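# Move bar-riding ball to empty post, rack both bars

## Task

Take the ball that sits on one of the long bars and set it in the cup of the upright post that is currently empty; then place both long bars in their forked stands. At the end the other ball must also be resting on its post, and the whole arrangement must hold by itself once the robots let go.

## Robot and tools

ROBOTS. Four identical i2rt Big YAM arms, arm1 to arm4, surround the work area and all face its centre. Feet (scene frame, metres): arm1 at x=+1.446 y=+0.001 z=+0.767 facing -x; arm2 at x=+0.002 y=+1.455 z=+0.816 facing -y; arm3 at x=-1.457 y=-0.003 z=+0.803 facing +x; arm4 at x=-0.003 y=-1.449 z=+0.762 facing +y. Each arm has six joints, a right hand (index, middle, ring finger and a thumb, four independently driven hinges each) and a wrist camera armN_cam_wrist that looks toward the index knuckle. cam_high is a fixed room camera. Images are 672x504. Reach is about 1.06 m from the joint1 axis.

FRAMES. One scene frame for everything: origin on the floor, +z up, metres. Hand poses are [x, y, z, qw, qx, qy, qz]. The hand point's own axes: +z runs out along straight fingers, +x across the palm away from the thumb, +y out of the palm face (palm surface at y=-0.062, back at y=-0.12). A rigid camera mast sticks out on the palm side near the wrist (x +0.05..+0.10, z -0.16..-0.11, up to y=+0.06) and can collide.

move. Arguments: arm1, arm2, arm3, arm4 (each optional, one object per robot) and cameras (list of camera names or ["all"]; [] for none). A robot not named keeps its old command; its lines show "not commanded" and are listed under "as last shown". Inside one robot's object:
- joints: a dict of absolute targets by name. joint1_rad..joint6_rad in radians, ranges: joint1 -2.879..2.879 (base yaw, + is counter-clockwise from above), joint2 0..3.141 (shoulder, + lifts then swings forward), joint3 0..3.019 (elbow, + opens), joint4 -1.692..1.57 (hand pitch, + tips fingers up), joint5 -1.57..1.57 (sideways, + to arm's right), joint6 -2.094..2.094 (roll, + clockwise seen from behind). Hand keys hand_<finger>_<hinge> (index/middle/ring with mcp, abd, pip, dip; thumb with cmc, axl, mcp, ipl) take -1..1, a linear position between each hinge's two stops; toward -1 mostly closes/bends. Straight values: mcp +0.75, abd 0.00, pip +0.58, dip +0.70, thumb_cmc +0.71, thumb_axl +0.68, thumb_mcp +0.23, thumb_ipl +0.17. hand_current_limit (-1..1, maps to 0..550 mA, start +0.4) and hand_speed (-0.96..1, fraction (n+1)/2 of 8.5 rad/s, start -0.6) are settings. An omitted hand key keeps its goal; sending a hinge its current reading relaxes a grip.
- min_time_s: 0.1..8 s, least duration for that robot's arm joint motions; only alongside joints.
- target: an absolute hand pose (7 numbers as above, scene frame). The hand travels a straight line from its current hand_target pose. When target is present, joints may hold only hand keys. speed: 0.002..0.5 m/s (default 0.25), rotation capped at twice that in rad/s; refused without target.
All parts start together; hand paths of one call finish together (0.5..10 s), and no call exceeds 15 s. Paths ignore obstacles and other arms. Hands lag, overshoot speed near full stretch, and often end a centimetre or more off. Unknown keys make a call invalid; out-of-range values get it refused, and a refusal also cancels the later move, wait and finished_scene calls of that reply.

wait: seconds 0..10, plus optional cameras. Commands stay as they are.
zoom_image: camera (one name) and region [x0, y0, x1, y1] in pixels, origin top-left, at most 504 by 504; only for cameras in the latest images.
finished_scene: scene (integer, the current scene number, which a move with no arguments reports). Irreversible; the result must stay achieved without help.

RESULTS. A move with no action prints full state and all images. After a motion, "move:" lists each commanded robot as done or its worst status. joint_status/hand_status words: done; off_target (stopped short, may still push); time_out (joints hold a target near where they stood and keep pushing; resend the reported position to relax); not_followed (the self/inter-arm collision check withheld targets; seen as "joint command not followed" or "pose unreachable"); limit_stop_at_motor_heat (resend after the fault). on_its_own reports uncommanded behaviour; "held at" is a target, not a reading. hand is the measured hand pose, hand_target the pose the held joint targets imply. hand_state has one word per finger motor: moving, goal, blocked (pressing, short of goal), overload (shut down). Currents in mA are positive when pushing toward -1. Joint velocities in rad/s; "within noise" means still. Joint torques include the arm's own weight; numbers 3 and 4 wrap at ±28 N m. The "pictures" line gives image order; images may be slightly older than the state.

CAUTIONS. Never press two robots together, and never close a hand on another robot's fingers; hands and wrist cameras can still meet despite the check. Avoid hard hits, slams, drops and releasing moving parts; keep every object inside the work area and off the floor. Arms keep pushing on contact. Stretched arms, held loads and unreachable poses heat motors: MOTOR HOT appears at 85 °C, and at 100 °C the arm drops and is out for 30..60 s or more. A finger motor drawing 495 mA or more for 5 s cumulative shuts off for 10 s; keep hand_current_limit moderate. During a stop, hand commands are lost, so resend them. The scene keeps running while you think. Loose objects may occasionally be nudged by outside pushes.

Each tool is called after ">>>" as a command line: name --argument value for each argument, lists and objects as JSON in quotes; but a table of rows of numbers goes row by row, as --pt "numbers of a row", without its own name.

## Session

>>> move

>>> zoom_image --camera "cam_high" --region '[200, 180, 480, 400]'

Scene clock: 0.00 s.
Joint torques (N m): no reading
Heat: arm1: hottest joint3_rad 32 °C; arm2: hottest joint3_rad 35 °C; arm3: hottest joint3_rad 32 °C; arm4: hottest joint2_rad 31 °C.
Joint velocities: within noise
arm1.joint_positions: joint1_rad=-0.078 joint2_rad=+0.508 joint3_rad=+1.325 joint4_rad=-1.271 joint5_rad=+0.030 joint6_rad=+1.126 hand_index_mcp=+0.753 hand_index_abd=+0.000 hand_index_pip=+0.577 hand_index_dip=+0.696 hand_middle_mcp=+0.753 hand_middle_abd=+0.000 hand_middle_pip=+0.577 hand_middle_dip=+0.696 hand_ring_mcp=+0.753 hand_ring_abd=+0.000 hand_ring_pip=+0.577 hand_ring_dip=+0.696 hand_thumb_cmc=+0.714 hand_thumb_axl=+0.677 hand_thumb_mcp=+0.226 hand_thumb_ipl=+0.168 hand_current_limit=+0.400 hand_speed=-0.600
arm1.joint_status: not commanded
arm1.hand_state: goal,goal,goal,goal,goal,goal,goal,goal,goal,goal,goal,goal,goal,goal,goal,goal
arm1.index_mcp_current_ma: 0
arm1.index_abd_current_ma: 0
arm1.index_pip_current_ma: 0
arm1.index_dip_current_ma: 0
arm1.middle_mcp_current_ma: 0
arm1.middle_abd_current_ma: 0
arm1.middle_pip_current_ma: 0
arm1.middle_dip_current_ma: 0
arm1.ring_mcp_current_ma: 0
arm1.ring_abd_current_ma: 0
arm1.ring_pip_current_ma: 0
arm1.ring_dip_current_ma: 0
arm1.thumb_cmc_current_ma: 0
arm1.thumb_axl_current_ma: 0
arm1.thumb_mcp_current_ma: 0
arm1.thumb_ipl_current_ma: 0
arm1.hand_goal_index_mcp: 0.754
arm1.hand_goal_index_abd: 0.000
arm1.hand_goal_index_pip: 0.576
arm1.hand_goal_index_dip: 0.696
arm1.hand_goal_middle_mcp: 0.754
arm1.hand_goal_middle_abd: 0.000
arm1.hand_goal_middle_pip: 0.576
arm1.hand_goal_middle_dip: 0.696
arm1.hand_goal_ring_mcp: 0.754
arm1.hand_goal_ring_abd: 0.000
arm1.hand_goal_ring_pip: 0.576
arm1.hand_goal_ring_dip: 0.696
arm1.hand_goal_thumb_cmc: 0.714
arm1.hand_goal_thumb_axl: 0.678
arm1.hand_goal_thumb_mcp: 0.226
arm1.hand_goal_thumb_ipl: 0.168
arm1.hand: x=+1.2300 y=+0.1019 z=+1.3234 quat_wxyz=(+0.507, +0.165, -0.835, -0.135) (m; scene frame)
arm1.hand_target: x=+1.2332 y=+0.1018 z=+1.3378 quat_wxyz=(+0.521, +0.163, -0.827, -0.139) (m; scene frame)
arm1.hand_status: not commanded
arm2.joint_positions: joint1_rad=-0.333 joint2_rad=+0.641 joint3_rad=+1.464 joint4_rad=-1.263 joint5_rad=-0.009 joint6_rad=+1.046 hand_index_mcp=+0.753 hand_index_abd=+0.000 hand_index_pip=+0.577 hand_index_dip=+0.696 hand_middle_mcp=+0.753 hand_middle_abd=+0.000 hand_middle_pip=+0.577 hand_middle_dip=+0.696 hand_ring_mcp=+0.753 hand_ring_abd=+0.000 hand_ring_pip=+0.577 hand_ring_dip=+0.696 hand_thumb_cmc=+0.714 hand_thumb_axl=+0.677 hand_thumb_mcp=+0.226 hand_thumb_ipl=+0.168 hand_current_limit=+0.400 hand_speed=-0.600
arm2.joint_status: not commanded
arm2.hand_state: goal,goal,goal,goal,goal,goal,goal,goal,goal,goal,goal,goal,goal,goal,goal,goal
arm2.index_mcp_current_ma: 0
arm2.index_abd_current_ma: 0
arm2.index_pip_current_ma: 0
arm2.index_dip_current_ma: 0
arm2.middle_mcp_current_ma: 0
arm2.middle_abd_current_ma: 0
arm2.middle_pip_current_ma: 0
arm2.middle_dip_current_ma: 0
arm2.ring_mcp_current_ma: 0
arm2.ring_abd_current_ma: 0
arm2.ring_pip_current_ma: 0
arm2.ring_dip_current_ma: 0
arm2.thumb_cmc_current_ma: 0
arm2.thumb_axl_current_ma: 0
arm2.thumb_mcp_current_ma: 0
arm2.thumb_ipl_current_ma: 0
arm2.hand_goal_index_mcp: 0.754
arm2.hand_goal_index_abd: 0.000
arm2.hand_goal_index_pip: 0.576
arm2.hand_goal_index_dip: 0.696
arm2.hand_goal_middle_mcp: 0.754
arm2.hand_goal_middle_abd: 0.000
arm2.hand_goal_middle_pip: 0.576
arm2.hand_goal_middle_dip: 0.696
arm2.hand_goal_ring_mcp: 0.754
arm2.hand_goal_ring_abd: 0.000
arm2.hand_goal_ring_pip: 0.576
arm2.hand_goal_ring_dip: 0.696
arm2.hand_goal_thumb_cmc: 0.714
arm2.hand_goal_thumb_axl: 0.678
arm2.hand_goal_thumb_mcp: 0.226
arm2.hand_goal_thumb_ipl: 0.168
arm2.hand: x=-0.1520 y=+1.2338 z=+1.4214 quat_wxyz=(+0.496, +0.662, -0.527, +0.193) (m; scene frame)
arm2.hand_target: x=-0.1508 y=+1.2372 z=+1.4331 quat_wxyz=(+0.507, +0.657, -0.522, +0.197) (m; scene frame)
arm2.hand_status: not commanded
arm3.joint_positions: joint1_rad=-0.239 joint2_rad=+0.643 joint3_rad=+1.323 joint4_rad=-1.350 joint5_rad=+0.086 joint6_rad=+1.159 hand_index_mcp=+0.753 hand_index_abd=+0.000 hand_index_pip=+0.577 hand_index_dip=+0.696 hand_middle_mcp=+0.753 hand_middle_abd=+0.000 hand_middle_pip=+0.577 hand_middle_dip=+0.696 hand_ring_mcp=+0.753 hand_ring_abd=+0.000 hand_ring_pip=+0.577 hand_ring_dip=+0.696 hand_thumb_cmc=+0.714 hand_thumb_axl=+0.677 hand_thumb_mcp=+0.226 hand_thumb_ipl=+0.168 hand_current_limit=+0.400 hand_speed=-0.600
arm3.joint_status: not commanded
arm3.hand_state: goal,goal,goal,goal,goal,goal,goal,goal,goal,goal,goal,goal,goal,goal,goal,goal
arm3.index_mcp_current_ma: 0
arm3.index_abd_current_ma: 0
arm3.index_pip_current_ma: 0
arm3.index_dip_current_ma: 0
arm3.middle_mcp_current_ma: 0
arm3.middle_abd_current_ma: 0
arm3.middle_pip_current_ma: 0
arm3.middle_dip_current_ma: 0
arm3.ring_mcp_current_ma: 0
arm3.ring_abd_current_ma: 0
arm3.ring_pip_current_ma: 0
arm3.ring_dip_current_ma: 0
arm3.thumb_cmc_current_ma: 0
arm3.thumb_axl_current_ma: 0
arm3.thumb_mcp_current_ma: 0
arm3.thumb_ipl_current_ma: 0
arm3.hand_goal_index_mcp: 0.754
arm3.hand_goal_index_abd: 0.000
arm3.hand_goal_index_pip: 0.576
arm3.hand_goal_index_dip: 0.696
arm3.hand_goal_middle_mcp: 0.754
arm3.hand_goal_middle_abd: 0.000
arm3.hand_goal_middle_pip: 0.576
arm3.hand_goal_middle_dip: 0.696
arm3.hand_goal_ring_mcp: 0.754
arm3.hand_goal_ring_abd: 0.000
arm3.hand_goal_ring_pip: 0.576
arm3.hand_goal_ring_dip: 0.696
arm3.hand_goal_thumb_cmc: 0.714
arm3.hand_goal_thumb_axl: 0.678
arm3.hand_goal_thumb_mcp: 0.226
arm3.hand_goal_thumb_ipl: 0.168
arm3.hand: x=-1.2377 y=-0.1526 z=+1.3203 quat_wxyz=(+0.174, +0.894, +0.070, +0.407) (m; scene frame)
arm3.hand_target: x=-1.2399 y=-0.1521 z=+1.3330 quat_wxyz=(+0.178, +0.888, +0.069, +0.419) (m; scene frame)
arm3.hand_status: not commanded
arm4.joint_positions: joint1_rad=-0.299 joint2_rad=+0.623 joint3_rad=+1.461 joint4_rad=-1.396 joint5_rad=-0.074 joint6_rad=+1.051 hand_index_mcp=+0.753 hand_index_abd=+0.000 hand_index_pip=+0.577 hand_index_dip=+0.696 hand_middle_mcp=+0.753 hand_middle_abd=+0.000 hand_middle_pip=+0.577 hand_middle_dip=+0.696 hand_ring_mcp=+0.753 hand_ring_abd=+0.000 hand_ring_pip=+0.577 hand_ring_dip=+0.696 hand_thumb_cmc=+0.714 hand_thumb_axl=+0.677 hand_thumb_mcp=+0.226 hand_thumb_ipl=+0.168 hand_current_limit=+0.400 hand_speed=-0.600
arm4.joint_status: not commanded
arm4.hand_state: goal,goal,goal,goal,goal,goal,goal,goal,goal,goal,goal,goal,goal,goal,goal,goal
arm4.index_mcp_current_ma: 0
arm4.index_abd_current_ma: 0
arm4.index_pip_current_ma: 0
arm4.index_dip_current_ma: 0
arm4.middle_mcp_current_ma: 0
arm4.middle_abd_current_ma: 0
arm4.middle_pip_current_ma: 0
arm4.middle_dip_current_ma: 0
arm4.ring_mcp_current_ma: 0
arm4.ring_abd_current_ma: 0
arm4.ring_pip_current_ma: 0
arm4.ring_dip_current_ma: 0
arm4.thumb_cmc_current_ma: 0
arm4.thumb_axl_current_ma: 0
arm4.thumb_mcp_current_ma: 0
arm4.thumb_ipl_current_ma: 0
arm4.hand_goal_index_mcp: 0.754
arm4.hand_goal_index_abd: 0.000
arm4.hand_goal_index_pip: 0.576
arm4.hand_goal_index_dip: 0.696
arm4.hand_goal_middle_mcp: 0.754
arm4.hand_goal_middle_abd: 0.000
arm4.hand_goal_middle_pip: 0.576
arm4.hand_goal_middle_dip: 0.696
arm4.hand_goal_ring_mcp: 0.754
arm4.hand_goal_ring_abd: 0.000
arm4.hand_goal_ring_pip: 0.576
arm4.hand_goal_ring_dip: 0.696
arm4.hand_goal_thumb_cmc: 0.714
arm4.hand_goal_thumb_axl: 0.678
arm4.hand_goal_thumb_mcp: 0.226
arm4.hand_goal_thumb_ipl: 0.168
arm4.hand: x=+0.1328 y=-1.2391 z=+1.3365 quat_wxyz=(-0.203, +0.532, +0.696, +0.437) (m; scene frame)
arm4.hand_target: x=+0.1319 y=-1.2420 z=+1.3472 quat_wxyz=(-0.207, +0.528, +0.691, +0.447) (m; scene frame)
arm4.hand_status: not commanded
pictures: arm1_cam_wrist, arm2_cam_wrist, arm3_cam_wrist, arm4_cam_wrist, cam_high
camera_calibration:
arm1_cam_wrist: T_world_to_cam=[[0.257083, 0.865706, -0.429491, 0.204776], [0.898618, -0.377646, -0.223315, -0.81463], [-0.355521, -0.328538, -0.875025, 1.7577], [0, 0, 0, 1]] pos_world=[1.30429, 0.0925516, 1.44406]
arm2_cam_wrist: T_world_to_cam=[[-0.846966, 0.440166, -0.298165, -0.219808], [0.517118, 0.812283, -0.269789, -0.584707], [0.123442, -0.382688, -0.915594, 1.91475], [0, 0, 0, 1]] pos_world=[-0.120169, 1.30445, 1.52985]
arm3_cam_wrist: T_world_to_cam=[[-0.56858, -0.77423, -0.278001, -0.426916], [-0.807936, 0.589156, 0.0116359, -0.980942], [0.154777, 0.231223, -0.96051, 1.61137], [0, 0, 0, 1]] pos_world=[-1.28468, -0.12519, 1.44047]
arm4_cam_wrist: T_world_to_cam=[[0.847996, -0.422811, -0.319583, -0.178712], [-0.484646, -0.862664, -0.144669, -0.859001], [-0.214525, 0.277563, -0.93645, 1.74987], [0, 0, 0, 1]] pos_world=[0.110627, -1.30229, 1.45728]

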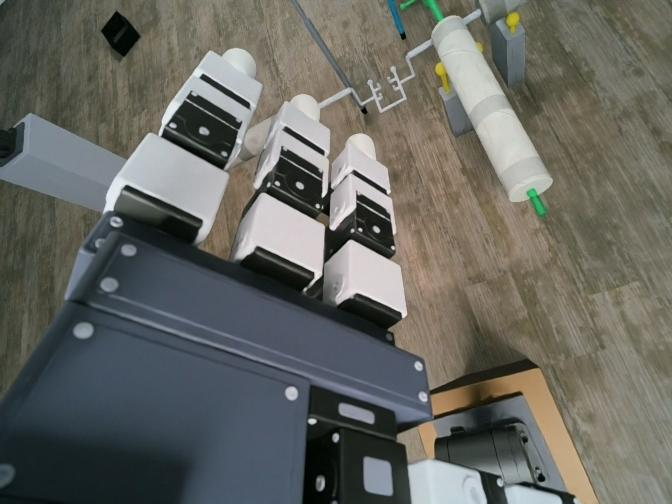

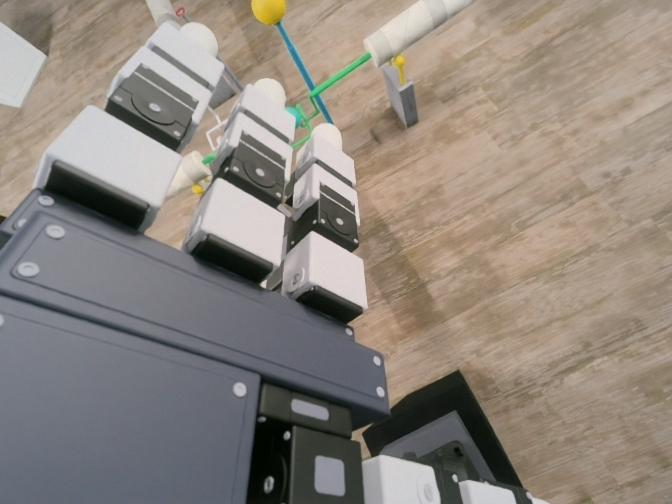

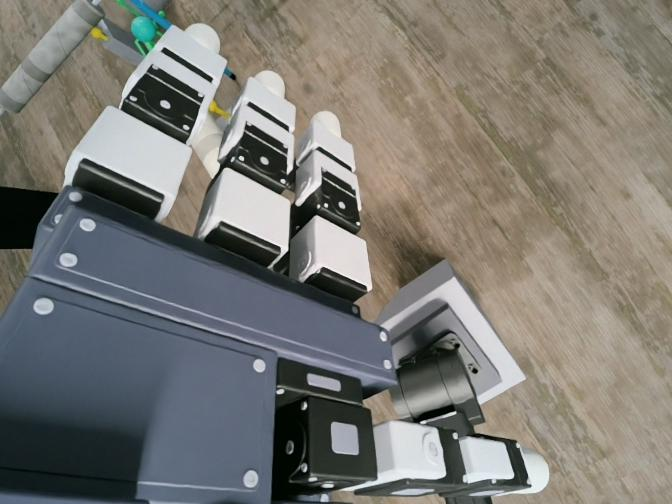

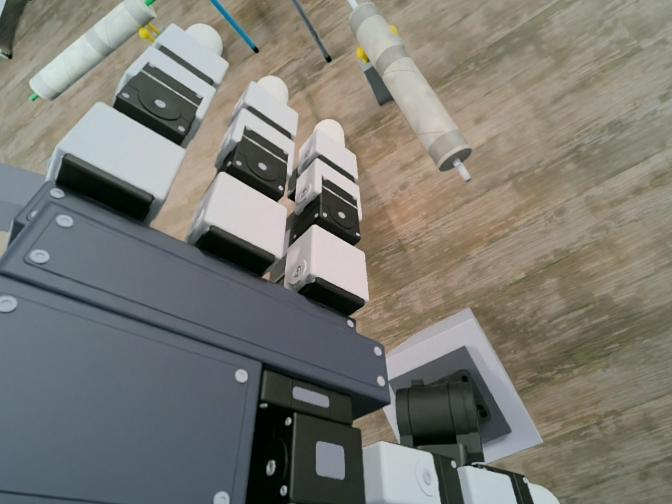

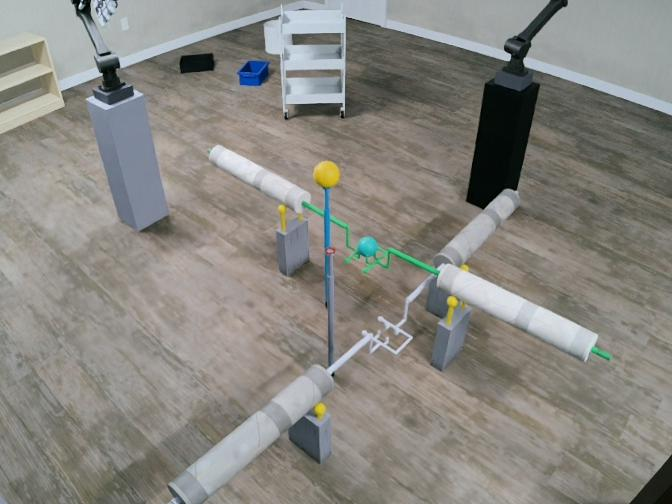

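Scaled by 1.800.

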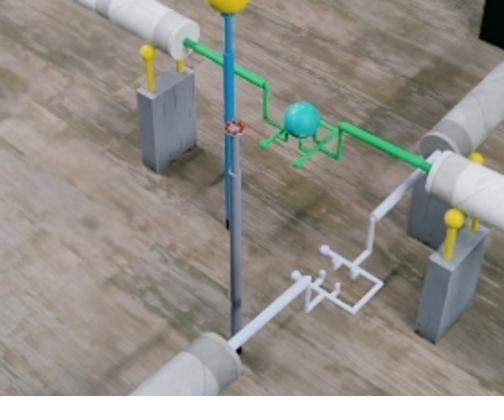

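>>> move --arm1 '{"target": [0.82, 0.10, 0.62, 0, 0, 0.966, 0.259], "speed": 0.3}' --arm3 '{"joints": {"joint1_rad": -0.1, "joint2_rad": 2.25, "joint3_rad": 1.65, "joint4_rad": -1.0, "joint5_rad": -0.51, "joint6_rad": -1.66}, "min_time_s": 4}' --arm4 '{"target": [0.0, -0.75, 0.90, -0.117, -0.139, 0.753, 0.632], "speed": 0.25}' --cameras '["cam_high", "arm4_cam_wrist"]'

Scene clock: 33.87 s.
Joint torques (N m): arm1=[-1.08 -19.84 8.54 -0.44 0.62 0] | arm2=[0.32 0.91 9.11 2.76 -0.08 -0.13] | arm3=[-0.91 -19.78 12.64 0.91 -0.68 -0.22] | arm4=[-0.79 -13.57 7.01 2.88 -0.26 -0.23]
Heat: arm1: hottest joint3_rad 37 °C; arm2: hottest joint3_rad 39 °C; arm3: hottest joint3_rad 37 °C; arm4: hottest joint3_rad 34 °C.
move: arm1 off_target; arm3 done; arm4 off_target
Joint velocities: within noise
arm1.joint_positions: joint1_rad=+0.058 joint2_rad=+2.528 joint3_rad=+1.756 joint4_rad=-0.880 joint5_rad=+0.524 joint6_rad=+1.671 hand_index_mcp=+0.757 hand_index_abd=+0.001 hand_index_pip=+0.577 hand_index_dip=+0.696 hand_middle_mcp=+0.757 hand_middle_abd=+0.001 hand_middle_pip=+0.577 hand_middle_dip=+0.696 hand_ring_mcp=+0.757 hand_ring_abd=+0.001 hand_ring_pip=+0.577 hand_ring_dip=+0.696 hand_thumb_cmc=+0.717 hand_thumb_axl=+0.677 hand_thumb_mcp=+0.223 hand_thumb_ipl=+0.168 hand_current_limit=+0.400 hand_speed=-0.600
arm1.joint_status: not commanded
arm1.hand_state: goal,goal,goal,goal,goal,goal,goal,goal,goal,goal,goal,goal,goal,goal,goal,goal
arm1.index_mcp_current_ma: 4
arm1.index_abd_current_ma: 1
arm1.index_pip_current_ma: 1
arm1.index_dip_current_ma: 0
arm1.middle_mcp_current_ma: 4
arm1.middle_abd_current_ma: 0
arm1.middle_pip_current_ma: 1
arm1.middle_dip_current_ma: 0
arm1.ring_mcp_current_ma: 4
arm1.ring_abd_current_ma: 1
arm1.ring_pip_current_ma: 1
arm1.ring_dip_current_ma: 0
arm1.thumb_cmc_current_ma: 4
arm1.thumb_axl_current_ma: -1
arm1.thumb_mcp_current_ma: -5
arm1.thumb_ipl_current_ma: 0
arm1.hand_goal_index_mcp: 0.754
arm1.hand_goal_index_abd: 0.000
arm1.hand_goal_index_pip: 0.576
arm1.hand_goal_index_dip: 0.696
arm1.hand_goal_middle_mcp: 0.754
arm1.hand_goal_middle_abd: 0.000
arm1.hand_goal_middle_pip: 0.576
arm1.hand_goal_middle_dip: 0.696
arm1.hand_goal_ring_mcp: 0.754
arm1.hand_goal_ring_abd: 0.000
arm1.hand_goal_ring_pip: 0.576
arm1.hand_goal_ring_dip: 0.696
arm1.hand_goal_thumb_cmc: 0.714
arm1.hand_goal_thumb_axl: 0.678
arm1.hand_goal_thumb_mcp: 0.226
arm1.hand_goal_thumb_ipl: 0.168
arm1.hand: x=+0.8367 y=+0.0969 z=+0.6053 quat_wxyz=(-0.019, +0.013, -0.965, -0.259) (m; scene frame)
arm1.hand_target: x=+0.8207 y=+0.1001 z=+0.6203 quat_wxyz=(+0.000, +0.000, -0.966, -0.259) (m; scene frame)
arm1.hand_status: off_target (0.022 m and 2.6 deg from the pose sent, 0.814 m and 65.4 deg at the start)
arm2: as last shown
arm2.joint_positions: joint1_rad=-0.333 joint2_rad=+0.641 joint3_rad=+1.464 joint4_rad=-1.263 joint5_rad=-0.009 joint6_rad=+1.046 hand_index_mcp=+0.755 hand_index_abd=+0.000 hand_index_pip=+0.577 hand_index_dip=+0.696 hand_middle_mcp=+0.755 hand_middle_abd=+0.000 hand_middle_pip=+0.577 hand_middle_dip=+0.696 hand_ring_mcp=+0.755 hand_ring_abd=+0.000 hand_ring_pip=+0.577 hand_ring_dip=+0.696 hand_thumb_cmc=+0.715 hand_thumb_axl=+0.677 hand_thumb_mcp=+0.226 hand_thumb_ipl=+0.168 hand_current_limit=+0.400 hand_speed=-0.600
arm3.joint_positions: joint1_rad=-0.106 joint2_rad=+2.237 joint3_rad=+1.603 joint4_rad=-1.009 joint5_rad=-0.508 joint6_rad=-1.646 hand_index_mcp=+0.756 hand_index_abd=+0.000 hand_index_pip=+0.577 hand_index_dip=+0.696 hand_middle_mcp=+0.755 hand_middle_abd=+0.000 hand_middle_pip=+0.577 hand_middle_dip=+0.696 hand_ring_mcp=+0.755 hand_ring_abd=+0.000 hand_ring_pip=+0.577 hand_ring_dip=+0.696 hand_thumb_cmc=+0.718 hand_thumb_axl=+0.677 hand_thumb_mcp=+0.224 hand_thumb_ipl=+0.168 hand_current_limit=+0.400 hand_speed=-0.600
arm3.joint_status: all done
arm3.hand_state: goal,goal,goal,goal,goal,goal,goal,goal,goal,goal,goal,goal,goal,goal,goal,goal
arm3.index_mcp_current_ma: 7
arm3.index_abd_current_ma: 0
arm3.index_pip_current_ma: 2
arm3.index_dip_current_ma: 0
arm3.middle_mcp_current_ma: 4
arm3.middle_abd_current_ma: 0
arm3.middle_pip_current_ma: 2
arm3.middle_dip_current_ma: 0
arm3.ring_mcp_current_ma: 4
arm3.ring_abd_current_ma: 0
arm3.ring_pip_current_ma: 2
arm3.ring_dip_current_ma: 0
arm3.thumb_cmc_current_ma: 13
arm3.thumb_axl_current_ma: -2
arm3.thumb_mcp_current_ma: -10
arm3.thumb_ipl_current_ma: -1
arm3.hand_goal_index_mcp: 0.754
arm3.hand_goal_index_abd: 0.000
arm3.hand_goal_index_pip: 0.576
arm3.hand_goal_index_dip: 0.696
arm3.hand_goal_middle_mcp: 0.754
arm3.hand_goal_middle_abd: 0.000
arm3.hand_goal_middle_pip: 0.576
arm3.hand_goal_middle_dip: 0.696
arm3.hand_goal_ring_mcp: 0.754
arm3.hand_goal_ring_abd: 0.000
arm3.hand_goal_ring_pip: 0.576
arm3.hand_goal_ring_dip: 0.696
arm3.hand_goal_thumb_cmc: 0.714
arm3.hand_goal_thumb_axl: 0.678
arm3.hand_goal_thumb_mcp: 0.226
arm3.hand_goal_thumb_ipl: 0.168
arm3.hand: x=-0.8257 y=+0.1055 z=+0.7849 quat_wxyz=(-0.010, +0.011, +0.968, +0.250) (m; scene frame)
arm3.hand_target: x=-0.8090 y=+0.1086 z=+0.7929 quat_wxyz=(+0.012, -0.005, +0.968, +0.249) (m; scene frame)
arm3.hand_status: not commanded
arm4.joint_positions: joint1_rad=-0.080 joint2_rad=+2.053 joint3_rad=+0.967 joint4_rad=+0.855 joint5_rad=-0.449 joint6_rad=-0.069 hand_index_mcp=+0.762 hand_index_abd=+0.001 hand_index_pip=+0.577 hand_index_dip=+0.696 hand_middle_mcp=+0.762 hand_middle_abd=+0.001 hand_middle_pip=+0.577 hand_middle_dip=+0.696 hand_ring_mcp=+0.762 hand_ring_abd=+0.001 hand_ring_pip=+0.577 hand_ring_dip=+0.696 hand_thumb_cmc=+0.722 hand_thumb_axl=+0.677 hand_thumb_mcp=+0.225 hand_thumb_ipl=+0.168 hand_current_limit=+0.400 hand_speed=-0.600
arm4.joint_status: not commanded
arm4.hand_state: goal,goal,goal,goal,goal,goal,goal,goal,goal,goal,goal,goal,goal,goal,goal,goal
arm4.index_mcp_current_ma: 28
arm4.index_abd_current_ma: 2
arm4.index_pip_current_ma: 2
arm4.index_dip_current_ma: 0
arm4.middle_mcp_current_ma: 30
arm4.middle_abd_current_ma: 3
arm4.middle_pip_current_ma: 2
arm4.middle_dip_current_ma: 0
arm4.ring_mcp_current_ma: 30
arm4.ring_abd_current_ma: 2
arm4.ring_pip_current_ma: 2
arm4.ring_dip_current_ma: 0
arm4.thumb_cmc_current_ma: 27
arm4.thumb_axl_current_ma: -2
arm4.thumb_mcp_current_ma: -2
arm4.thumb_ipl_current_ma: -1
arm4.hand_goal_index_mcp: 0.754
arm4.hand_goal_index_abd: 0.000
arm4.hand_goal_index_pip: 0.576
arm4.hand_goal_index_dip: 0.696
arm4.hand_goal_middle_mcp: 0.754
arm4.hand_goal_middle_abd: 0.000
arm4.hand_goal_middle_pip: 0.576
arm4.hand_goal_middle_dip: 0.696
arm4.hand_goal_ring_mcp: 0.754
arm4.hand_goal_ring_abd: 0.000
arm4.hand_goal_ring_pip: 0.576
arm4.hand_goal_ring_dip: 0.696
arm4.hand_goal_thumb_cmc: 0.714
arm4.hand_goal_thumb_axl: 0.678
arm4.hand_goal_thumb_mcp: 0.226
arm4.hand_goal_thumb_ipl: 0.168
arm4.hand: x=-0.0073 y=-0.7583 z=+0.8817 quat_wxyz=(-0.127, -0.135, +0.768, +0.613) (m; scene frame)
arm4.hand_target: x=+0.0000 y=-0.7508 z=+0.8998 quat_wxyz=(-0.117, -0.139, +0.753, +0.632) (m; scene frame)
arm4.hand_status: off_target (0.021 m and 3.1 deg from the pose sent, 0.669 m and 82.7 deg at the start)
pictures: arm4_cam_wrist, cam_high
camera_calibration:
arm4_cam_wrist: T_world_to_cam=[[0.697589, 0.394288, 0.598253, -0.192713], [0.682957, -0.618388, -0.3888, -0.168925], [0.216653, 0.679804, -0.700663, 1.26075], [0, 0, 0, 1]] pos_world=[-0.0233425, -0.885539, 0.932973]

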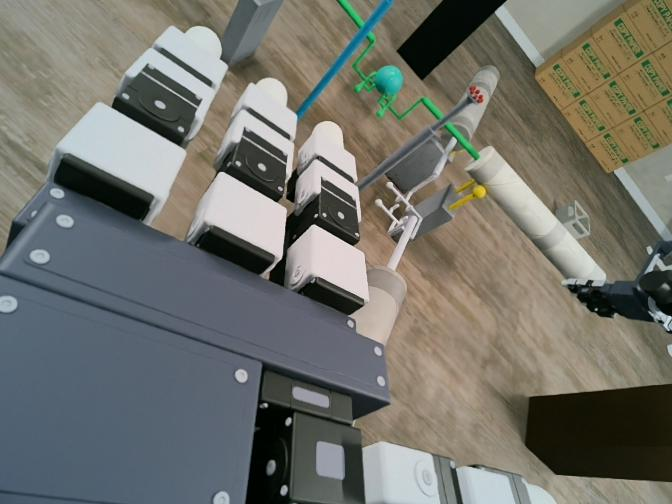

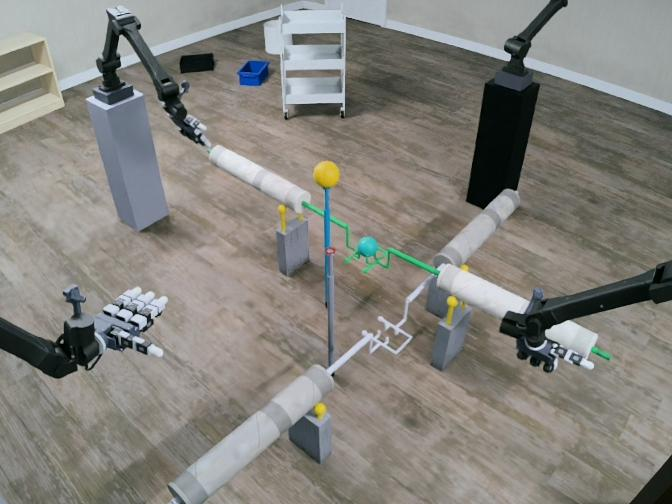

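>>> move --arm1 '{"target": [0.80, 0.19, 0.365, 0, 0, 0.966, 0.259], "speed": 0.2}' --arm3 '{"target": [-0.86, 0.19, 0.370, 0, 0, 0.966, 0.259], "speed": 0.25}' --cameras '["cam_high", "arm1_cam_wrist", "arm3_cam_wrist", "arm2_cam_wrist"]'

Scene clock: 44.47 s.
Joint torques (N m): arm1=[-0.67 -19.31 8.43 -0.29 0.62 -0.19] | arm2=[0.38 0.97 9.13 2.76 -0.08 -0.13] | arm3=[-1.03 -20.19 6.82 0.73 -0.7 0.03] | arm4=[-0.91 -13.45 6.99 2.92 -0.26 -0.23]
Heat: arm1: hottest joint3_rad 37 °C; arm2: hottest joint3_rad 40 °C; arm3: hottest joint3_rad 38 °C; arm4: hottest joint3_rad 34 °C.
move: arm1 done; arm3 done
Joint velocities: within noise
arm1.joint_positions: joint1_rad=-0.085 joint2_rad=+3.137 joint3_rad=+2.331 joint4_rad=-0.736 joint5_rad=+0.524 joint6_rad=+1.527 hand_index_mcp=+0.757 hand_index_abd=+0.001 hand_index_pip=+0.577 hand_index_dip=+0.696 hand_middle_mcp=+0.757 hand_middle_abd=+0.001 hand_middle_pip=+0.577 hand_middle_dip=+0.696 hand_ring_mcp=+0.757 hand_ring_abd=+0.001 hand_ring_pip=+0.577 hand_ring_dip=+0.696 hand_thumb_cmc=+0.717 hand_thumb_axl=+0.677 hand_thumb_mcp=+0.223 hand_thumb_ipl=+0.168 hand_current_limit=+0.400 hand_speed=-0.600
arm1.joint_status: not commanded
arm1.hand_state: goal,goal,goal,goal,goal,goal,goal,goal,goal,goal,goal,goal,goal,goal,goal,goal
arm1.index_mcp_current_ma: 4
arm1.index_abd_current_ma: 0
arm1.index_pip_current_ma: 1
arm1.index_dip_current_ma: 0
arm1.middle_mcp_current_ma: 4
arm1.middle_abd_current_ma: 0
arm1.middle_pip_current_ma: 1
arm1.middle_dip_current_ma: 0
arm1.ring_mcp_current_ma: 4
arm1.ring_abd_current_ma: 1
arm1.ring_pip_current_ma: 1
arm1.ring_dip_current_ma: 0
arm1.thumb_cmc_current_ma: 5
arm1.thumb_axl_current_ma: -1
arm1.thumb_mcp_current_ma: -6
arm1.thumb_ipl_current_ma: 0
arm1.hand_goal_index_mcp: 0.754
arm1.hand_goal_index_abd: 0.000
arm1.hand_goal_index_pip: 0.576
arm1.hand_goal_index_dip: 0.696
arm1.hand_goal_middle_mcp: 0.754
arm1.hand_goal_middle_abd: 0.000
arm1.hand_goal_middle_pip: 0.576
arm1.hand_goal_middle_dip: 0.696
arm1.hand_goal_ring_mcp: 0.754
arm1.hand_goal_ring_abd: 0.000
arm1.hand_goal_ring_pip: 0.576
arm1.hand_goal_ring_dip: 0.696
arm1.hand_goal_thumb_cmc: 0.714
arm1.hand_goal_thumb_axl: 0.678
arm1.hand_goal_thumb_mcp: 0.226
arm1.hand_goal_thumb_ipl: 0.168
arm1.hand: x=+0.8075 y=+0.1873 z=+0.3644 quat_wxyz=(-0.004, -0.001, -0.966, -0.258) (m; scene frame)
arm1.hand_target: x=+0.8004 y=+0.1900 z=+0.3651 quat_wxyz=(+0.000, +0.000, -0.966, -0.259) (m; scene frame)
arm1.hand_status: done (0.008 m and 0.5 deg from the pose sent, 0.260 m and 2.6 deg at the start; a joint's target at an end of its range on 15 of 81 steps)
arm2, arm4: as last shown
arm3.joint_positions: joint1_rad=+0.032 joint2_rad=+3.064 joint3_rad=+1.928 joint4_rad=-0.422 joint5_rad=-0.528 joint6_rad=-1.514 hand_index_mcp=+0.756 hand_index_abd=+0.000 hand_index_pip=+0.577 hand_index_dip=+0.696 hand_middle_mcp=+0.756 hand_middle_abd=+0.000 hand_middle_pip=+0.577 hand_middle_dip=+0.696 hand_ring_mcp=+0.755 hand_ring_abd=+0.000 hand_ring_pip=+0.577 hand_ring_dip=+0.696 hand_thumb_cmc=+0.718 hand_thumb_axl=+0.677 hand_thumb_mcp=+0.224 hand_thumb_ipl=+0.168 hand_current_limit=+0.400 hand_speed=-0.600
arm3.joint_status: not commanded
arm3.hand_state: goal,goal,goal,goal,goal,goal,goal,goal,goal,goal,goal,goal,goal,goal,goal,goal
arm3.index_mcp_current_ma: 7
arm3.index_abd_current_ma: 0
arm3.index_pip_current_ma: 2
arm3.index_dip_current_ma: 0
arm3.middle_mcp_current_ma: 5
arm3.middle_abd_current_ma: 0
arm3.middle_pip_current_ma: 2
arm3.middle_dip_current_ma: 0
arm3.ring_mcp_current_ma: 4
arm3.ring_abd_current_ma: 0
arm3.ring_pip_current_ma: 2
arm3.ring_dip_current_ma: 0
arm3.thumb_cmc_current_ma: 13
arm3.thumb_axl_current_ma: -2
arm3.thumb_mcp_current_ma: -10
arm3.thumb_ipl_current_ma: -1
arm3.hand_goal_index_mcp: 0.754
arm3.hand_goal_index_abd: 0.000
arm3.hand_goal_index_pip: 0.576
arm3.hand_goal_index_dip: 0.696
arm3.hand_goal_middle_mcp: 0.754
arm3.hand_goal_middle_abd: 0.000
arm3.hand_goal_middle_pip: 0.576
arm3.hand_goal_middle_dip: 0.696
arm3.hand_goal_ring_mcp: 0.754
arm3.hand_goal_ring_abd: 0.000
arm3.hand_goal_ring_pip: 0.576
arm3.hand_goal_ring_dip: 0.696
arm3.hand_goal_thumb_cmc: 0.714
arm3.hand_goal_thumb_axl: 0.678
arm3.hand_goal_thumb_mcp: 0.226
arm3.hand_goal_thumb_ipl: 0.168
arm3.hand: x=-0.8671 y=+0.1868 z=+0.3722 quat_wxyz=(-0.004, -0.003, +0.966, +0.258) (m; scene frame)
arm3.hand_target: x=-0.8602 y=+0.1900 z=+0.3703 quat_wxyz=(+0.000, +0.000, +0.966, +0.259) (m; scene frame)
arm3.hand_status: done (0.008 m and 0.5 deg from the pose sent, 0.425 m and 2.0 deg at the start)
pictures: arm1_cam_wrist, arm2_cam_wrist, arm3_cam_wrist, cam_high
camera_calibration:
arm1_cam_wrist: T_world_to_cam=[[0.812496, 0.510038, 0.282331, -0.813698], [0.406005, -0.84261, 0.35379, -0.342386], [0.418342, -0.172826, -0.891696, 0.148447], [0, 0, 0, 1]] pos_world=[0.738036, 0.152175, 0.483235]
arm2_cam_wrist: T_world_to_cam=[[-0.846966, 0.440166, -0.298165, -0.219808], [0.517118, 0.812283, -0.269789, -0.584707], [0.123442, -0.382688, -0.915594, 1.91475], [0, 0, 0, 1]] pos_world=[-0.120169, 1.30445, 1.52985]
arm3_cam_wrist: T_world_to_cam=[[0.775493, 0.518371, 0.36042, 0.469414], [0.375194, -0.837507, 0.397256, 0.278335], [0.50778, -0.172842, -0.84397, 0.90306], [0, 0, 0, 1]] pos_world=[-0.927012, 0.145864, 0.482399]

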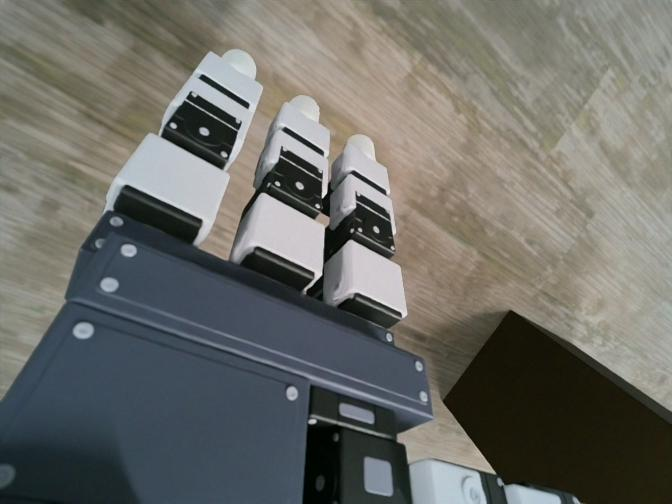

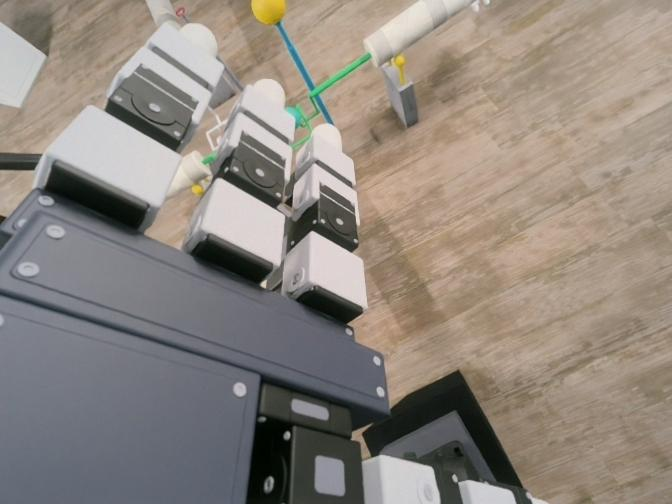

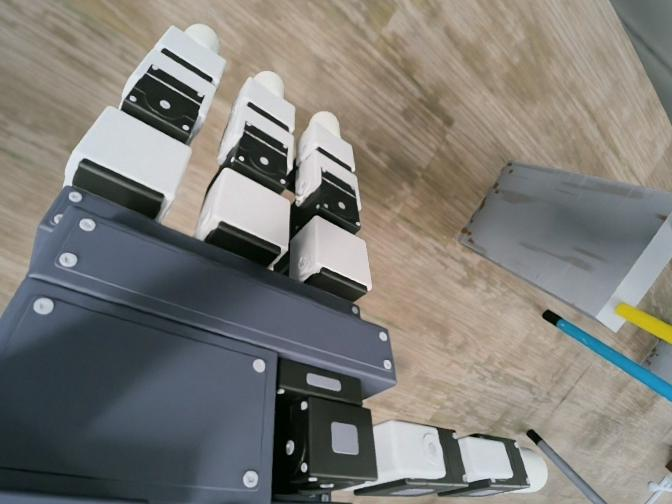

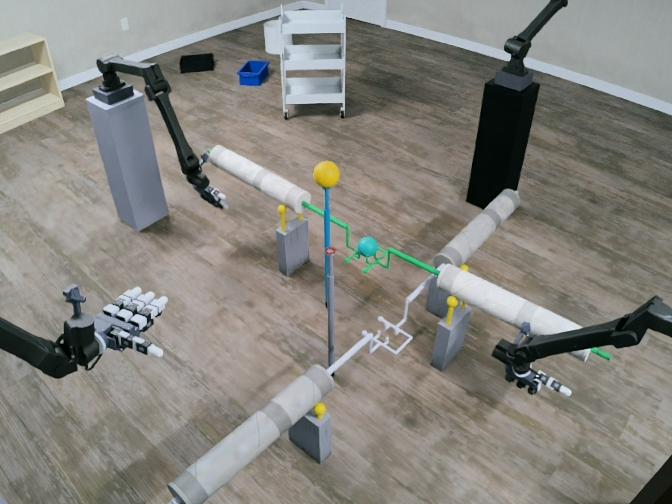

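>>> move --arm1 '{"target": [0.80, 0.283, 0.406, 0, 0, 0.966, 0.259], "speed": 0.1}' --arm3 '{"target": [-0.86, 0.280, 0.406, 0, 0, 0.966, 0.259], "speed": 0.1}' --cameras '["cam_high", "arm1_cam_wrist", "arm3_cam_wrist"]'

>>> zoom_image --camera "cam_high" --region '[440, 260, 640, 420]'

>>> zoom_image --camera "cam_high" --region '[160, 100, 330, 240]'

Scene clock: 59.00 s.
Joint torques (N m): arm1=[-1.38 -22.12 5.91 0.46 0.39 -0.2] | arm2=[0.32 0.97 9.11 2.73 -0.08 -0.13] | arm3=[-1.32 -23.18 3.96 1.33 -0.5 0.02] | arm4=[-0.97 -13.51 7.02 2.89 -0.26 -0.24]
Heat: arm1: hottest joint3_rad 37 °C; arm2: hottest joint3_rad 41 °C; arm3: hottest joint3_rad 37 °C; arm4: hottest joint3_rad 34 °C.
move: arm1 off_target; arm3 off_target
Joint velocities: within noise
arm1.joint_positions: joint1_rad=-0.217 joint2_rad=+3.065 joint3_rad=+2.250 joint4_rad=-0.673 joint5_rad=+0.521 joint6_rad=+1.373 hand_index_mcp=+0.756 hand_index_abd=+0.001 hand_index_pip=+0.577 hand_index_dip=+0.696 hand_middle_mcp=+0.756 hand_middle_abd=+0.001 hand_middle_pip=+0.577 hand_middle_dip=+0.696 hand_ring_mcp=+0.756 hand_ring_abd=+0.001 hand_ring_pip=+0.577 hand_ring_dip=+0.696 hand_thumb_cmc=+0.718 hand_thumb_axl=+0.677 hand_thumb_mcp=+0.223 hand_thumb_ipl=+0.168 hand_current_limit=+0.400 hand_speed=-0.600
arm1.joint_status: not commanded
arm1.hand_state: goal,goal,goal,goal,goal,goal,goal,goal,goal,goal,goal,goal,goal,goal,goal,goal
arm1.index_mcp_current_ma: 3
arm1.index_abd_current_ma: 0
arm1.index_pip_current_ma: 1
arm1.index_dip_current_ma: 0
arm1.middle_mcp_current_ma: 3
arm1.middle_abd_current_ma: 0
arm1.middle_pip_current_ma: 1
arm1.middle_dip_current_ma: 0
arm1.ring_mcp_current_ma: 3
arm1.ring_abd_current_ma: 1
arm1.ring_pip_current_ma: 1
arm1.ring_dip_current_ma: 0
arm1.thumb_cmc_current_ma: 6
arm1.thumb_axl_current_ma: -1
arm1.thumb_mcp_current_ma: -6
arm1.thumb_ipl_current_ma: 0
arm1.hand_goal_index_mcp: 0.754
arm1.hand_goal_index_abd: 0.000
arm1.hand_goal_index_pip: 0.576
arm1.hand_goal_index_dip: 0.696
arm1.hand_goal_middle_mcp: 0.754
arm1.hand_goal_middle_abd: 0.000
arm1.hand_goal_middle_pip: 0.576
arm1.hand_goal_middle_dip: 0.696
arm1.hand_goal_ring_mcp: 0.754
arm1.hand_goal_ring_abd: 0.000
arm1.hand_goal_ring_pip: 0.576
arm1.hand_goal_ring_dip: 0.696
arm1.hand_goal_thumb_cmc: 0.714
arm1.hand_goal_thumb_axl: 0.678
arm1.hand_goal_thumb_mcp: 0.226
arm1.hand_goal_thumb_ipl: 0.168
arm1.hand: x=+0.8134 y=+0.2760 z=+0.3904 quat_wxyz=(-0.014, +0.003, -0.966, -0.258) (m; scene frame)
arm1.hand_target: x=+0.8004 y=+0.2829 z=+0.4060 quat_wxyz=(+0.000, +0.000, -0.966, -0.259) (m; scene frame)
arm1.hand_status: off_target (0.022 m and 1.7 deg from the pose sent, 0.105 m and 0.4 deg at the start)
arm2, arm4: as last shown
arm3.joint_positions: joint1_rad=+0.190 joint2_rad=+3.009 joint3_rad=+1.888 joint4_rad=-0.357 joint5_rad=-0.523 joint6_rad=-1.337 hand_index_mcp=+0.756 hand_index_abd=+0.000 hand_index_pip=+0.577 hand_index_dip=+0.696 hand_middle_mcp=+0.756 hand_middle_abd=+0.000 hand_middle_pip=+0.577 hand_middle_dip=+0.696 hand_ring_mcp=+0.756 hand_ring_abd=+0.000 hand_ring_pip=+0.577 hand_ring_dip=+0.696 hand_thumb_cmc=+0.718 hand_thumb_axl=+0.677 hand_thumb_mcp=+0.224 hand_thumb_ipl=+0.168 hand_current_limit=+0.400 hand_speed=-0.600
arm3.joint_status: not commanded
arm3.hand_state: goal,goal,goal,goal,goal,goal,goal,goal,goal,goal,goal,goal,goal,goal,goal,goal
arm3.index_mcp_current_ma: 7
arm3.index_abd_current_ma: 0
arm3.index_pip_current_ma: 2
arm3.index_dip_current_ma: 0
arm3.middle_mcp_current_ma: 6
arm3.middle_abd_current_ma: 0
arm3.middle_pip_current_ma: 2
arm3.middle_dip_current_ma: 0
arm3.ring_mcp_current_ma: 5
arm3.ring_abd_current_ma: 0
arm3.ring_pip_current_ma: 2
arm3.ring_dip_current_ma: 0
arm3.thumb_cmc_current_ma: 13
arm3.thumb_axl_current_ma: -2
arm3.thumb_mcp_current_ma: -10
arm3.thumb_ipl_current_ma: -1
arm3.hand_goal_index_mcp: 0.754
arm3.hand_goal_index_abd: 0.000
arm3.hand_goal_index_pip: 0.576
arm3.hand_goal_index_dip: 0.696
arm3.hand_goal_middle_mcp: 0.754
arm3.hand_goal_middle_abd: 0.000
arm3.hand_goal_middle_pip: 0.576
arm3.hand_goal_middle_dip: 0.696
arm3.hand_goal_ring_mcp: 0.754
arm3.hand_goal_ring_abd: 0.000
arm3.hand_goal_ring_pip: 0.576
arm3.hand_goal_ring_dip: 0.696
arm3.hand_goal_thumb_cmc: 0.714
arm3.hand_goal_thumb_axl: 0.678
arm3.hand_goal_thumb_mcp: 0.226
arm3.hand_goal_thumb_ipl: 0.168
arm3.hand: x=-0.8683 y=+0.2782 z=+0.3958 quat_wxyz=(-0.008, -0.004, +0.966, +0.258) (m; scene frame)
arm3.hand_target: x=-0.8600 y=+0.2800 z=+0.4059 quat_wxyz=(+0.000, +0.000, +0.966, +0.259) (m; scene frame)
arm3.hand_status: off_target (0.013 m and 1.0 deg from the pose sent, 0.100 m and 0.5 deg at the start)
pictures: arm1_cam_wrist, arm3_cam_wrist, cam_high
camera_calibration:
arm1_cam_wrist: T_world_to_cam=[[0.805136, 0.510786, 0.301421, -0.872716], [0.399362, -0.842645, 0.361191, -0.276688], [0.438482, -0.170431, -0.882432, 0.163962], [0, 0, 0, 1]] pos_world=[0.741259, 0.240565, 0.507677]
arm3_cam_wrist: T_world_to_cam=[[0.776228, 0.521312, 0.354548, 0.416536], [0.382146, -0.836339, 0.393066, 0.353299], [0.501432, -0.16962, -0.848407, 0.934724], [0, 0, 0, 1]] pos_world=[-0.927039, 0.236881, 0.506474]

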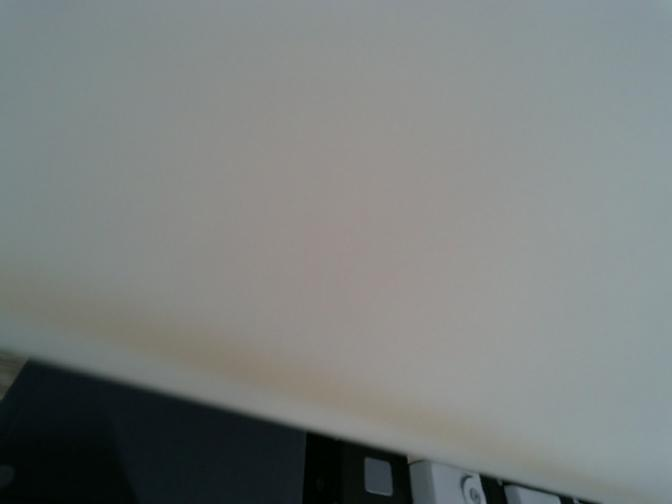

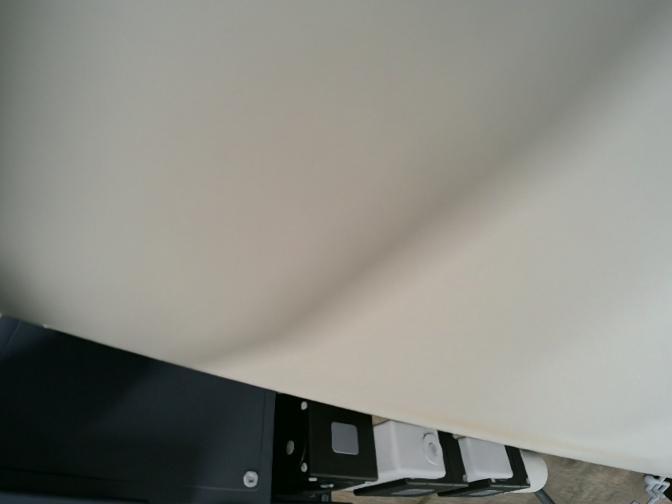

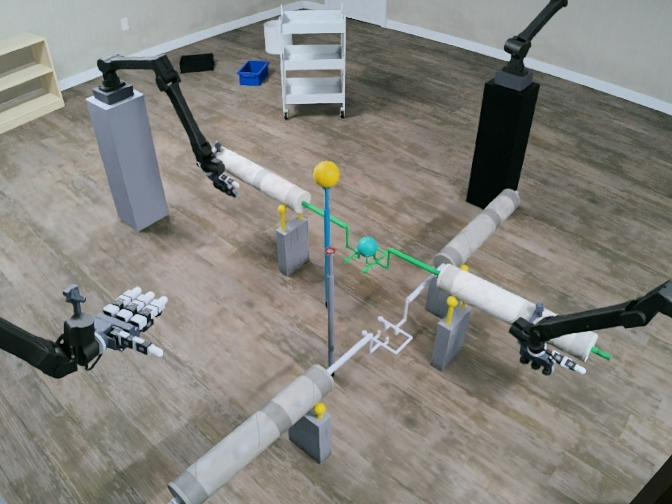

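Scaled by 2.520.

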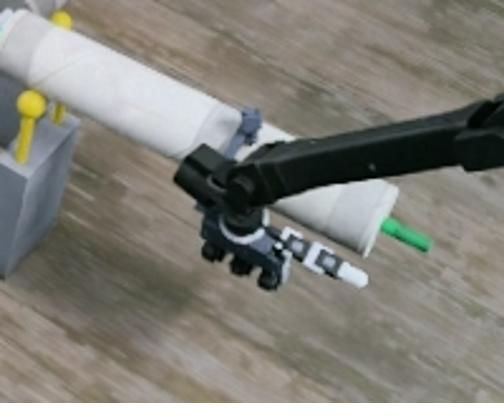

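Scaled by 2.965.

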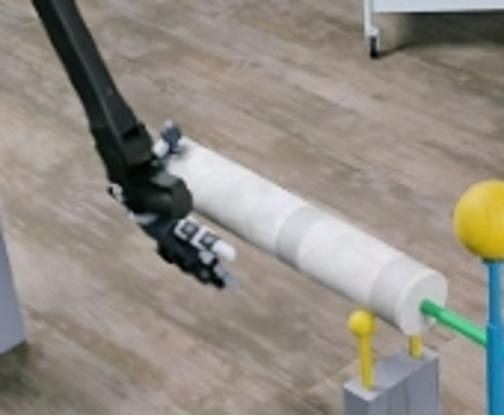

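>>> move --arm1 '{"target": [0.80, 0.303, 0.427, 0, 0, 0.966, 0.259], "speed": 0.06}' --arm3 '{"target": [-0.86, 0.299, 0.420, 0, 0, 0.966, 0.259], "speed": 0.06}' --cameras '["cam_high", "arm1_cam_wrist", "arm3_cam_wrist"]'

>>> zoom_image --camera "cam_high" --region '[320, 200, 440, 290]'

Scene clock: 65.40 s.
Joint torques (N m): arm1=[-0.91 -23.06 5.75 0.55 0.54 -0.18] | arm2=[0.32 0.97 9.11 2.74 -0.08 -0.13] | arm3=[-1.14 -23.47 4.21 1.35 -0.48 0.06] | arm4=[-0.85 -13.51 7.02 2.86 -0.26 -0.23]
Heat: arm1: hottest joint3_rad 37 °C; arm2: hottest joint3_rad 41 °C; arm3: hottest joint3_rad 37 °C; arm4: hottest joint3_rad 35 °C.
move: arm1 off_target; arm3 off_target
Joint velocities: within noise
arm1.joint_positions: joint1_rad=-0.244 joint2_rad=+3.028 joint3_rad=+2.205 joint4_rad=-0.664 joint5_rad=+0.514 joint6_rad=+1.340 hand_index_mcp=+0.756 hand_index_abd=+0.001 hand_index_pip=+0.577 hand_index_dip=+0.696 hand_middle_mcp=+0.756 hand_middle_abd=+0.001 hand_middle_pip=+0.577 hand_middle_dip=+0.696 hand_ring_mcp=+0.756 hand_ring_abd=+0.001 hand_ring_pip=+0.577 hand_ring_dip=+0.696 hand_thumb_cmc=+0.718 hand_thumb_axl=+0.677 hand_thumb_mcp=+0.223 hand_thumb_ipl=+0.168 hand_current_limit=+0.400 hand_speed=-0.600
arm1.joint_status: not commanded
arm1.hand_state: goal,goal,goal,goal,goal,goal,goal,goal,goal,goal,goal,goal,goal,goal,goal,goal
arm1.index_mcp_current_ma: 3
arm1.index_abd_current_ma: 0
arm1.index_pip_current_ma: 1
arm1.index_dip_current_ma: 0
arm1.middle_mcp_current_ma: 3
arm1.middle_abd_current_ma: 0
arm1.middle_pip_current_ma: 1
arm1.middle_dip_current_ma: 0
arm1.ring_mcp_current_ma: 3
arm1.ring_abd_current_ma: 1
arm1.ring_pip_current_ma: 1
arm1.ring_dip_current_ma: 0
arm1.thumb_cmc_current_ma: 6
arm1.thumb_axl_current_ma: -1
arm1.thumb_mcp_current_ma: -6
arm1.thumb_ipl_current_ma: 0
arm1.hand_goal_index_mcp: 0.754
arm1.hand_goal_index_abd: 0.000
arm1.hand_goal_index_pip: 0.576
arm1.hand_goal_index_dip: 0.696
arm1.hand_goal_middle_mcp: 0.754
arm1.hand_goal_middle_abd: 0.000
arm1.hand_goal_middle_pip: 0.576
arm1.hand_goal_middle_dip: 0.696
arm1.hand_goal_ring_mcp: 0.754
arm1.hand_goal_ring_abd: 0.000
arm1.hand_goal_ring_pip: 0.576
arm1.hand_goal_ring_dip: 0.696
arm1.hand_goal_thumb_cmc: 0.714
arm1.hand_goal_thumb_axl: 0.678
arm1.hand_goal_thumb_mcp: 0.226
arm1.hand_goal_thumb_ipl: 0.168
arm1.hand: x=+0.8191 y=+0.2930 z=+0.4015 quat_wxyz=(-0.021, +0.006, -0.967, -0.255) (m; scene frame)
arm1.hand_target: x=+0.8006 y=+0.3030 z=+0.4271 quat_wxyz=(+0.000, +0.000, -0.966, -0.259) (m; scene frame)
arm1.hand_status: off_target (0.033 m and 2.6 deg from the pose sent, 0.047 m and 1.7 deg at the start)
arm2, arm4: as last shown
arm3.joint_positions: joint1_rad=+0.218 joint2_rad=+2.979 joint3_rad=+1.862 joint4_rad=-0.348 joint5_rad=-0.519 joint6_rad=-1.301 hand_index_mcp=+0.756 hand_index_abd=+0.000 hand_index_pip=+0.577 hand_index_dip=+0.696 hand_middle_mcp=+0.756 hand_middle_abd=+0.000 hand_middle_pip=+0.577 hand_middle_dip=+0.696 hand_ring_mcp=+0.756 hand_ring_abd=+0.000 hand_ring_pip=+0.577 hand_ring_dip=+0.696 hand_thumb_cmc=+0.718 hand_thumb_axl=+0.677 hand_thumb_mcp=+0.224 hand_thumb_ipl=+0.168 hand_current_limit=+0.400 hand_speed=-0.600
arm3.joint_status: not commanded
arm3.hand_state: goal,goal,goal,goal,goal,goal,goal,goal,goal,goal,goal,goal,goal,goal,goal,goal
arm3.index_mcp_current_ma: 7
arm3.index_abd_current_ma: 0
arm3.index_pip_current_ma: 2
arm3.index_dip_current_ma: 0
arm3.middle_mcp_current_ma: 6
arm3.middle_abd_current_ma: 0
arm3.middle_pip_current_ma: 2
arm3.middle_dip_current_ma: 0
arm3.ring_mcp_current_ma: 5
arm3.ring_abd_current_ma: 0
arm3.ring_pip_current_ma: 2
arm3.ring_dip_current_ma: 0
arm3.thumb_cmc_current_ma: 13
arm3.thumb_axl_current_ma: -2
arm3.thumb_mcp_current_ma: -10
arm3.thumb_ipl_current_ma: -1
arm3.hand_goal_index_mcp: 0.754
arm3.hand_goal_index_abd: 0.000
arm3.hand_goal_index_pip: 0.576
arm3.hand_goal_index_dip: 0.696
arm3.hand_goal_middle_mcp: 0.754
arm3.hand_goal_middle_abd: 0.000
arm3.hand_goal_middle_pip: 0.576
arm3.hand_goal_middle_dip: 0.696
arm3.hand_goal_ring_mcp: 0.754
arm3.hand_goal_ring_abd: 0.000
arm3.hand_goal_ring_pip: 0.576
arm3.hand_goal_ring_dip: 0.696
arm3.hand_goal_thumb_cmc: 0.714
arm3.hand_goal_thumb_axl: 0.678
arm3.hand_goal_thumb_mcp: 0.226
arm3.hand_goal_thumb_ipl: 0.168
arm3.hand: x=-0.8693 y=+0.2949 z=+0.4077 quat_wxyz=(-0.010, -0.002, +0.966, +0.258) (m; scene frame)
arm3.hand_target: x=-0.8599 y=+0.2989 z=+0.4201 quat_wxyz=(+0.000, +0.000, +0.966, +0.259) (m; scene frame)
arm3.hand_status: off_target (0.016 m and 1.2 deg from the pose sent, 0.033 m and 1.0 deg at the start)
pictures: arm1_cam_wrist, arm3_cam_wrist, cam_high
camera_calibration:
arm1_cam_wrist: T_world_to_cam=[[0.799125, 0.514905, 0.310277, -0.889251], [0.395732, -0.839092, 0.373256, -0.271501], [0.452543, -0.175492, -0.874304, 0.160779], [0, 0, 0, 1]] pos_world=[0.745305, 0.25828, 0.517824]
arm3_cam_wrist: T_world_to_cam=[[0.779161, 0.519619, 0.350577, 0.409154], [0.381538, -0.836899, 0.392466, 0.363001], [0.497331, -0.172036, -0.850333, 0.946184], [0, 0, 0, 1]] pos_world=[-0.927862, 0.253968, 0.518665]

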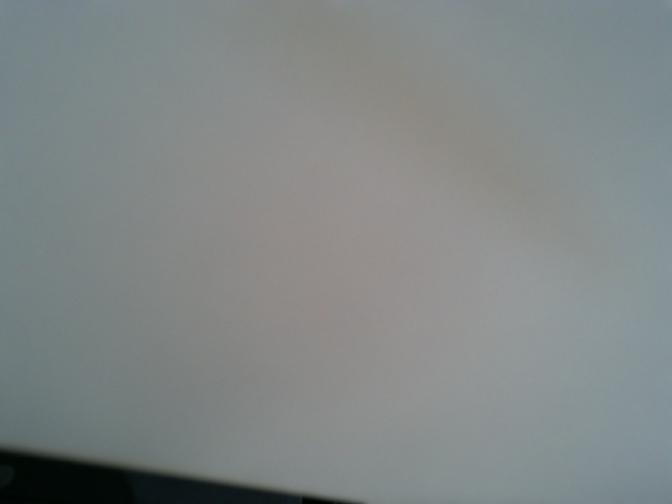

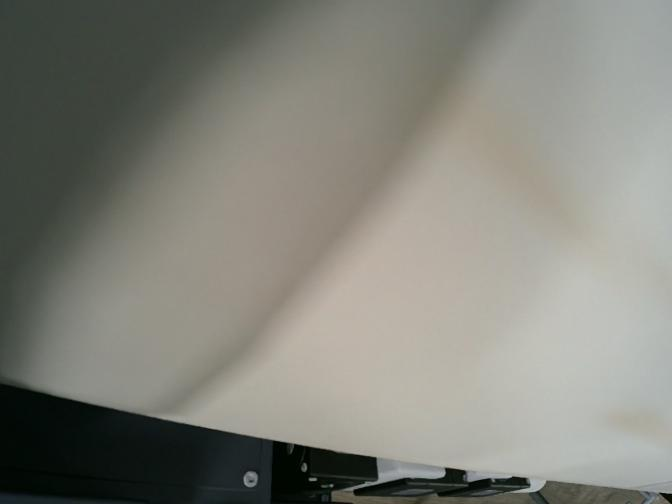

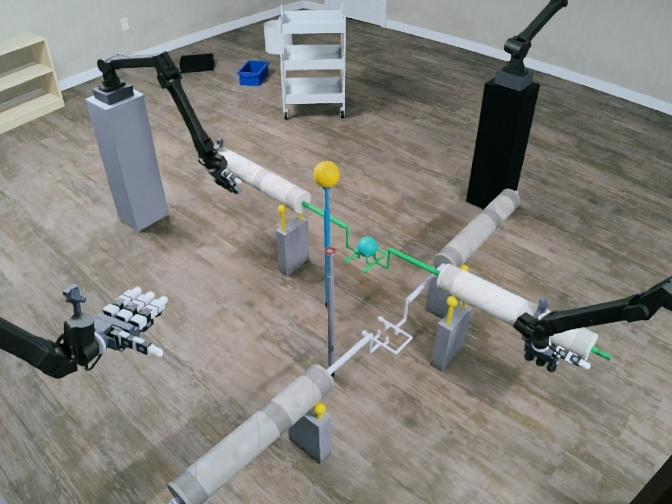

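Scaled by 4.200.

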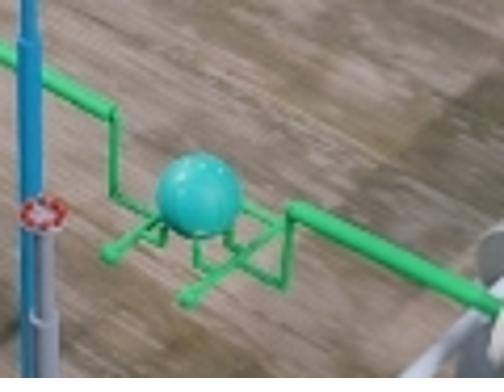

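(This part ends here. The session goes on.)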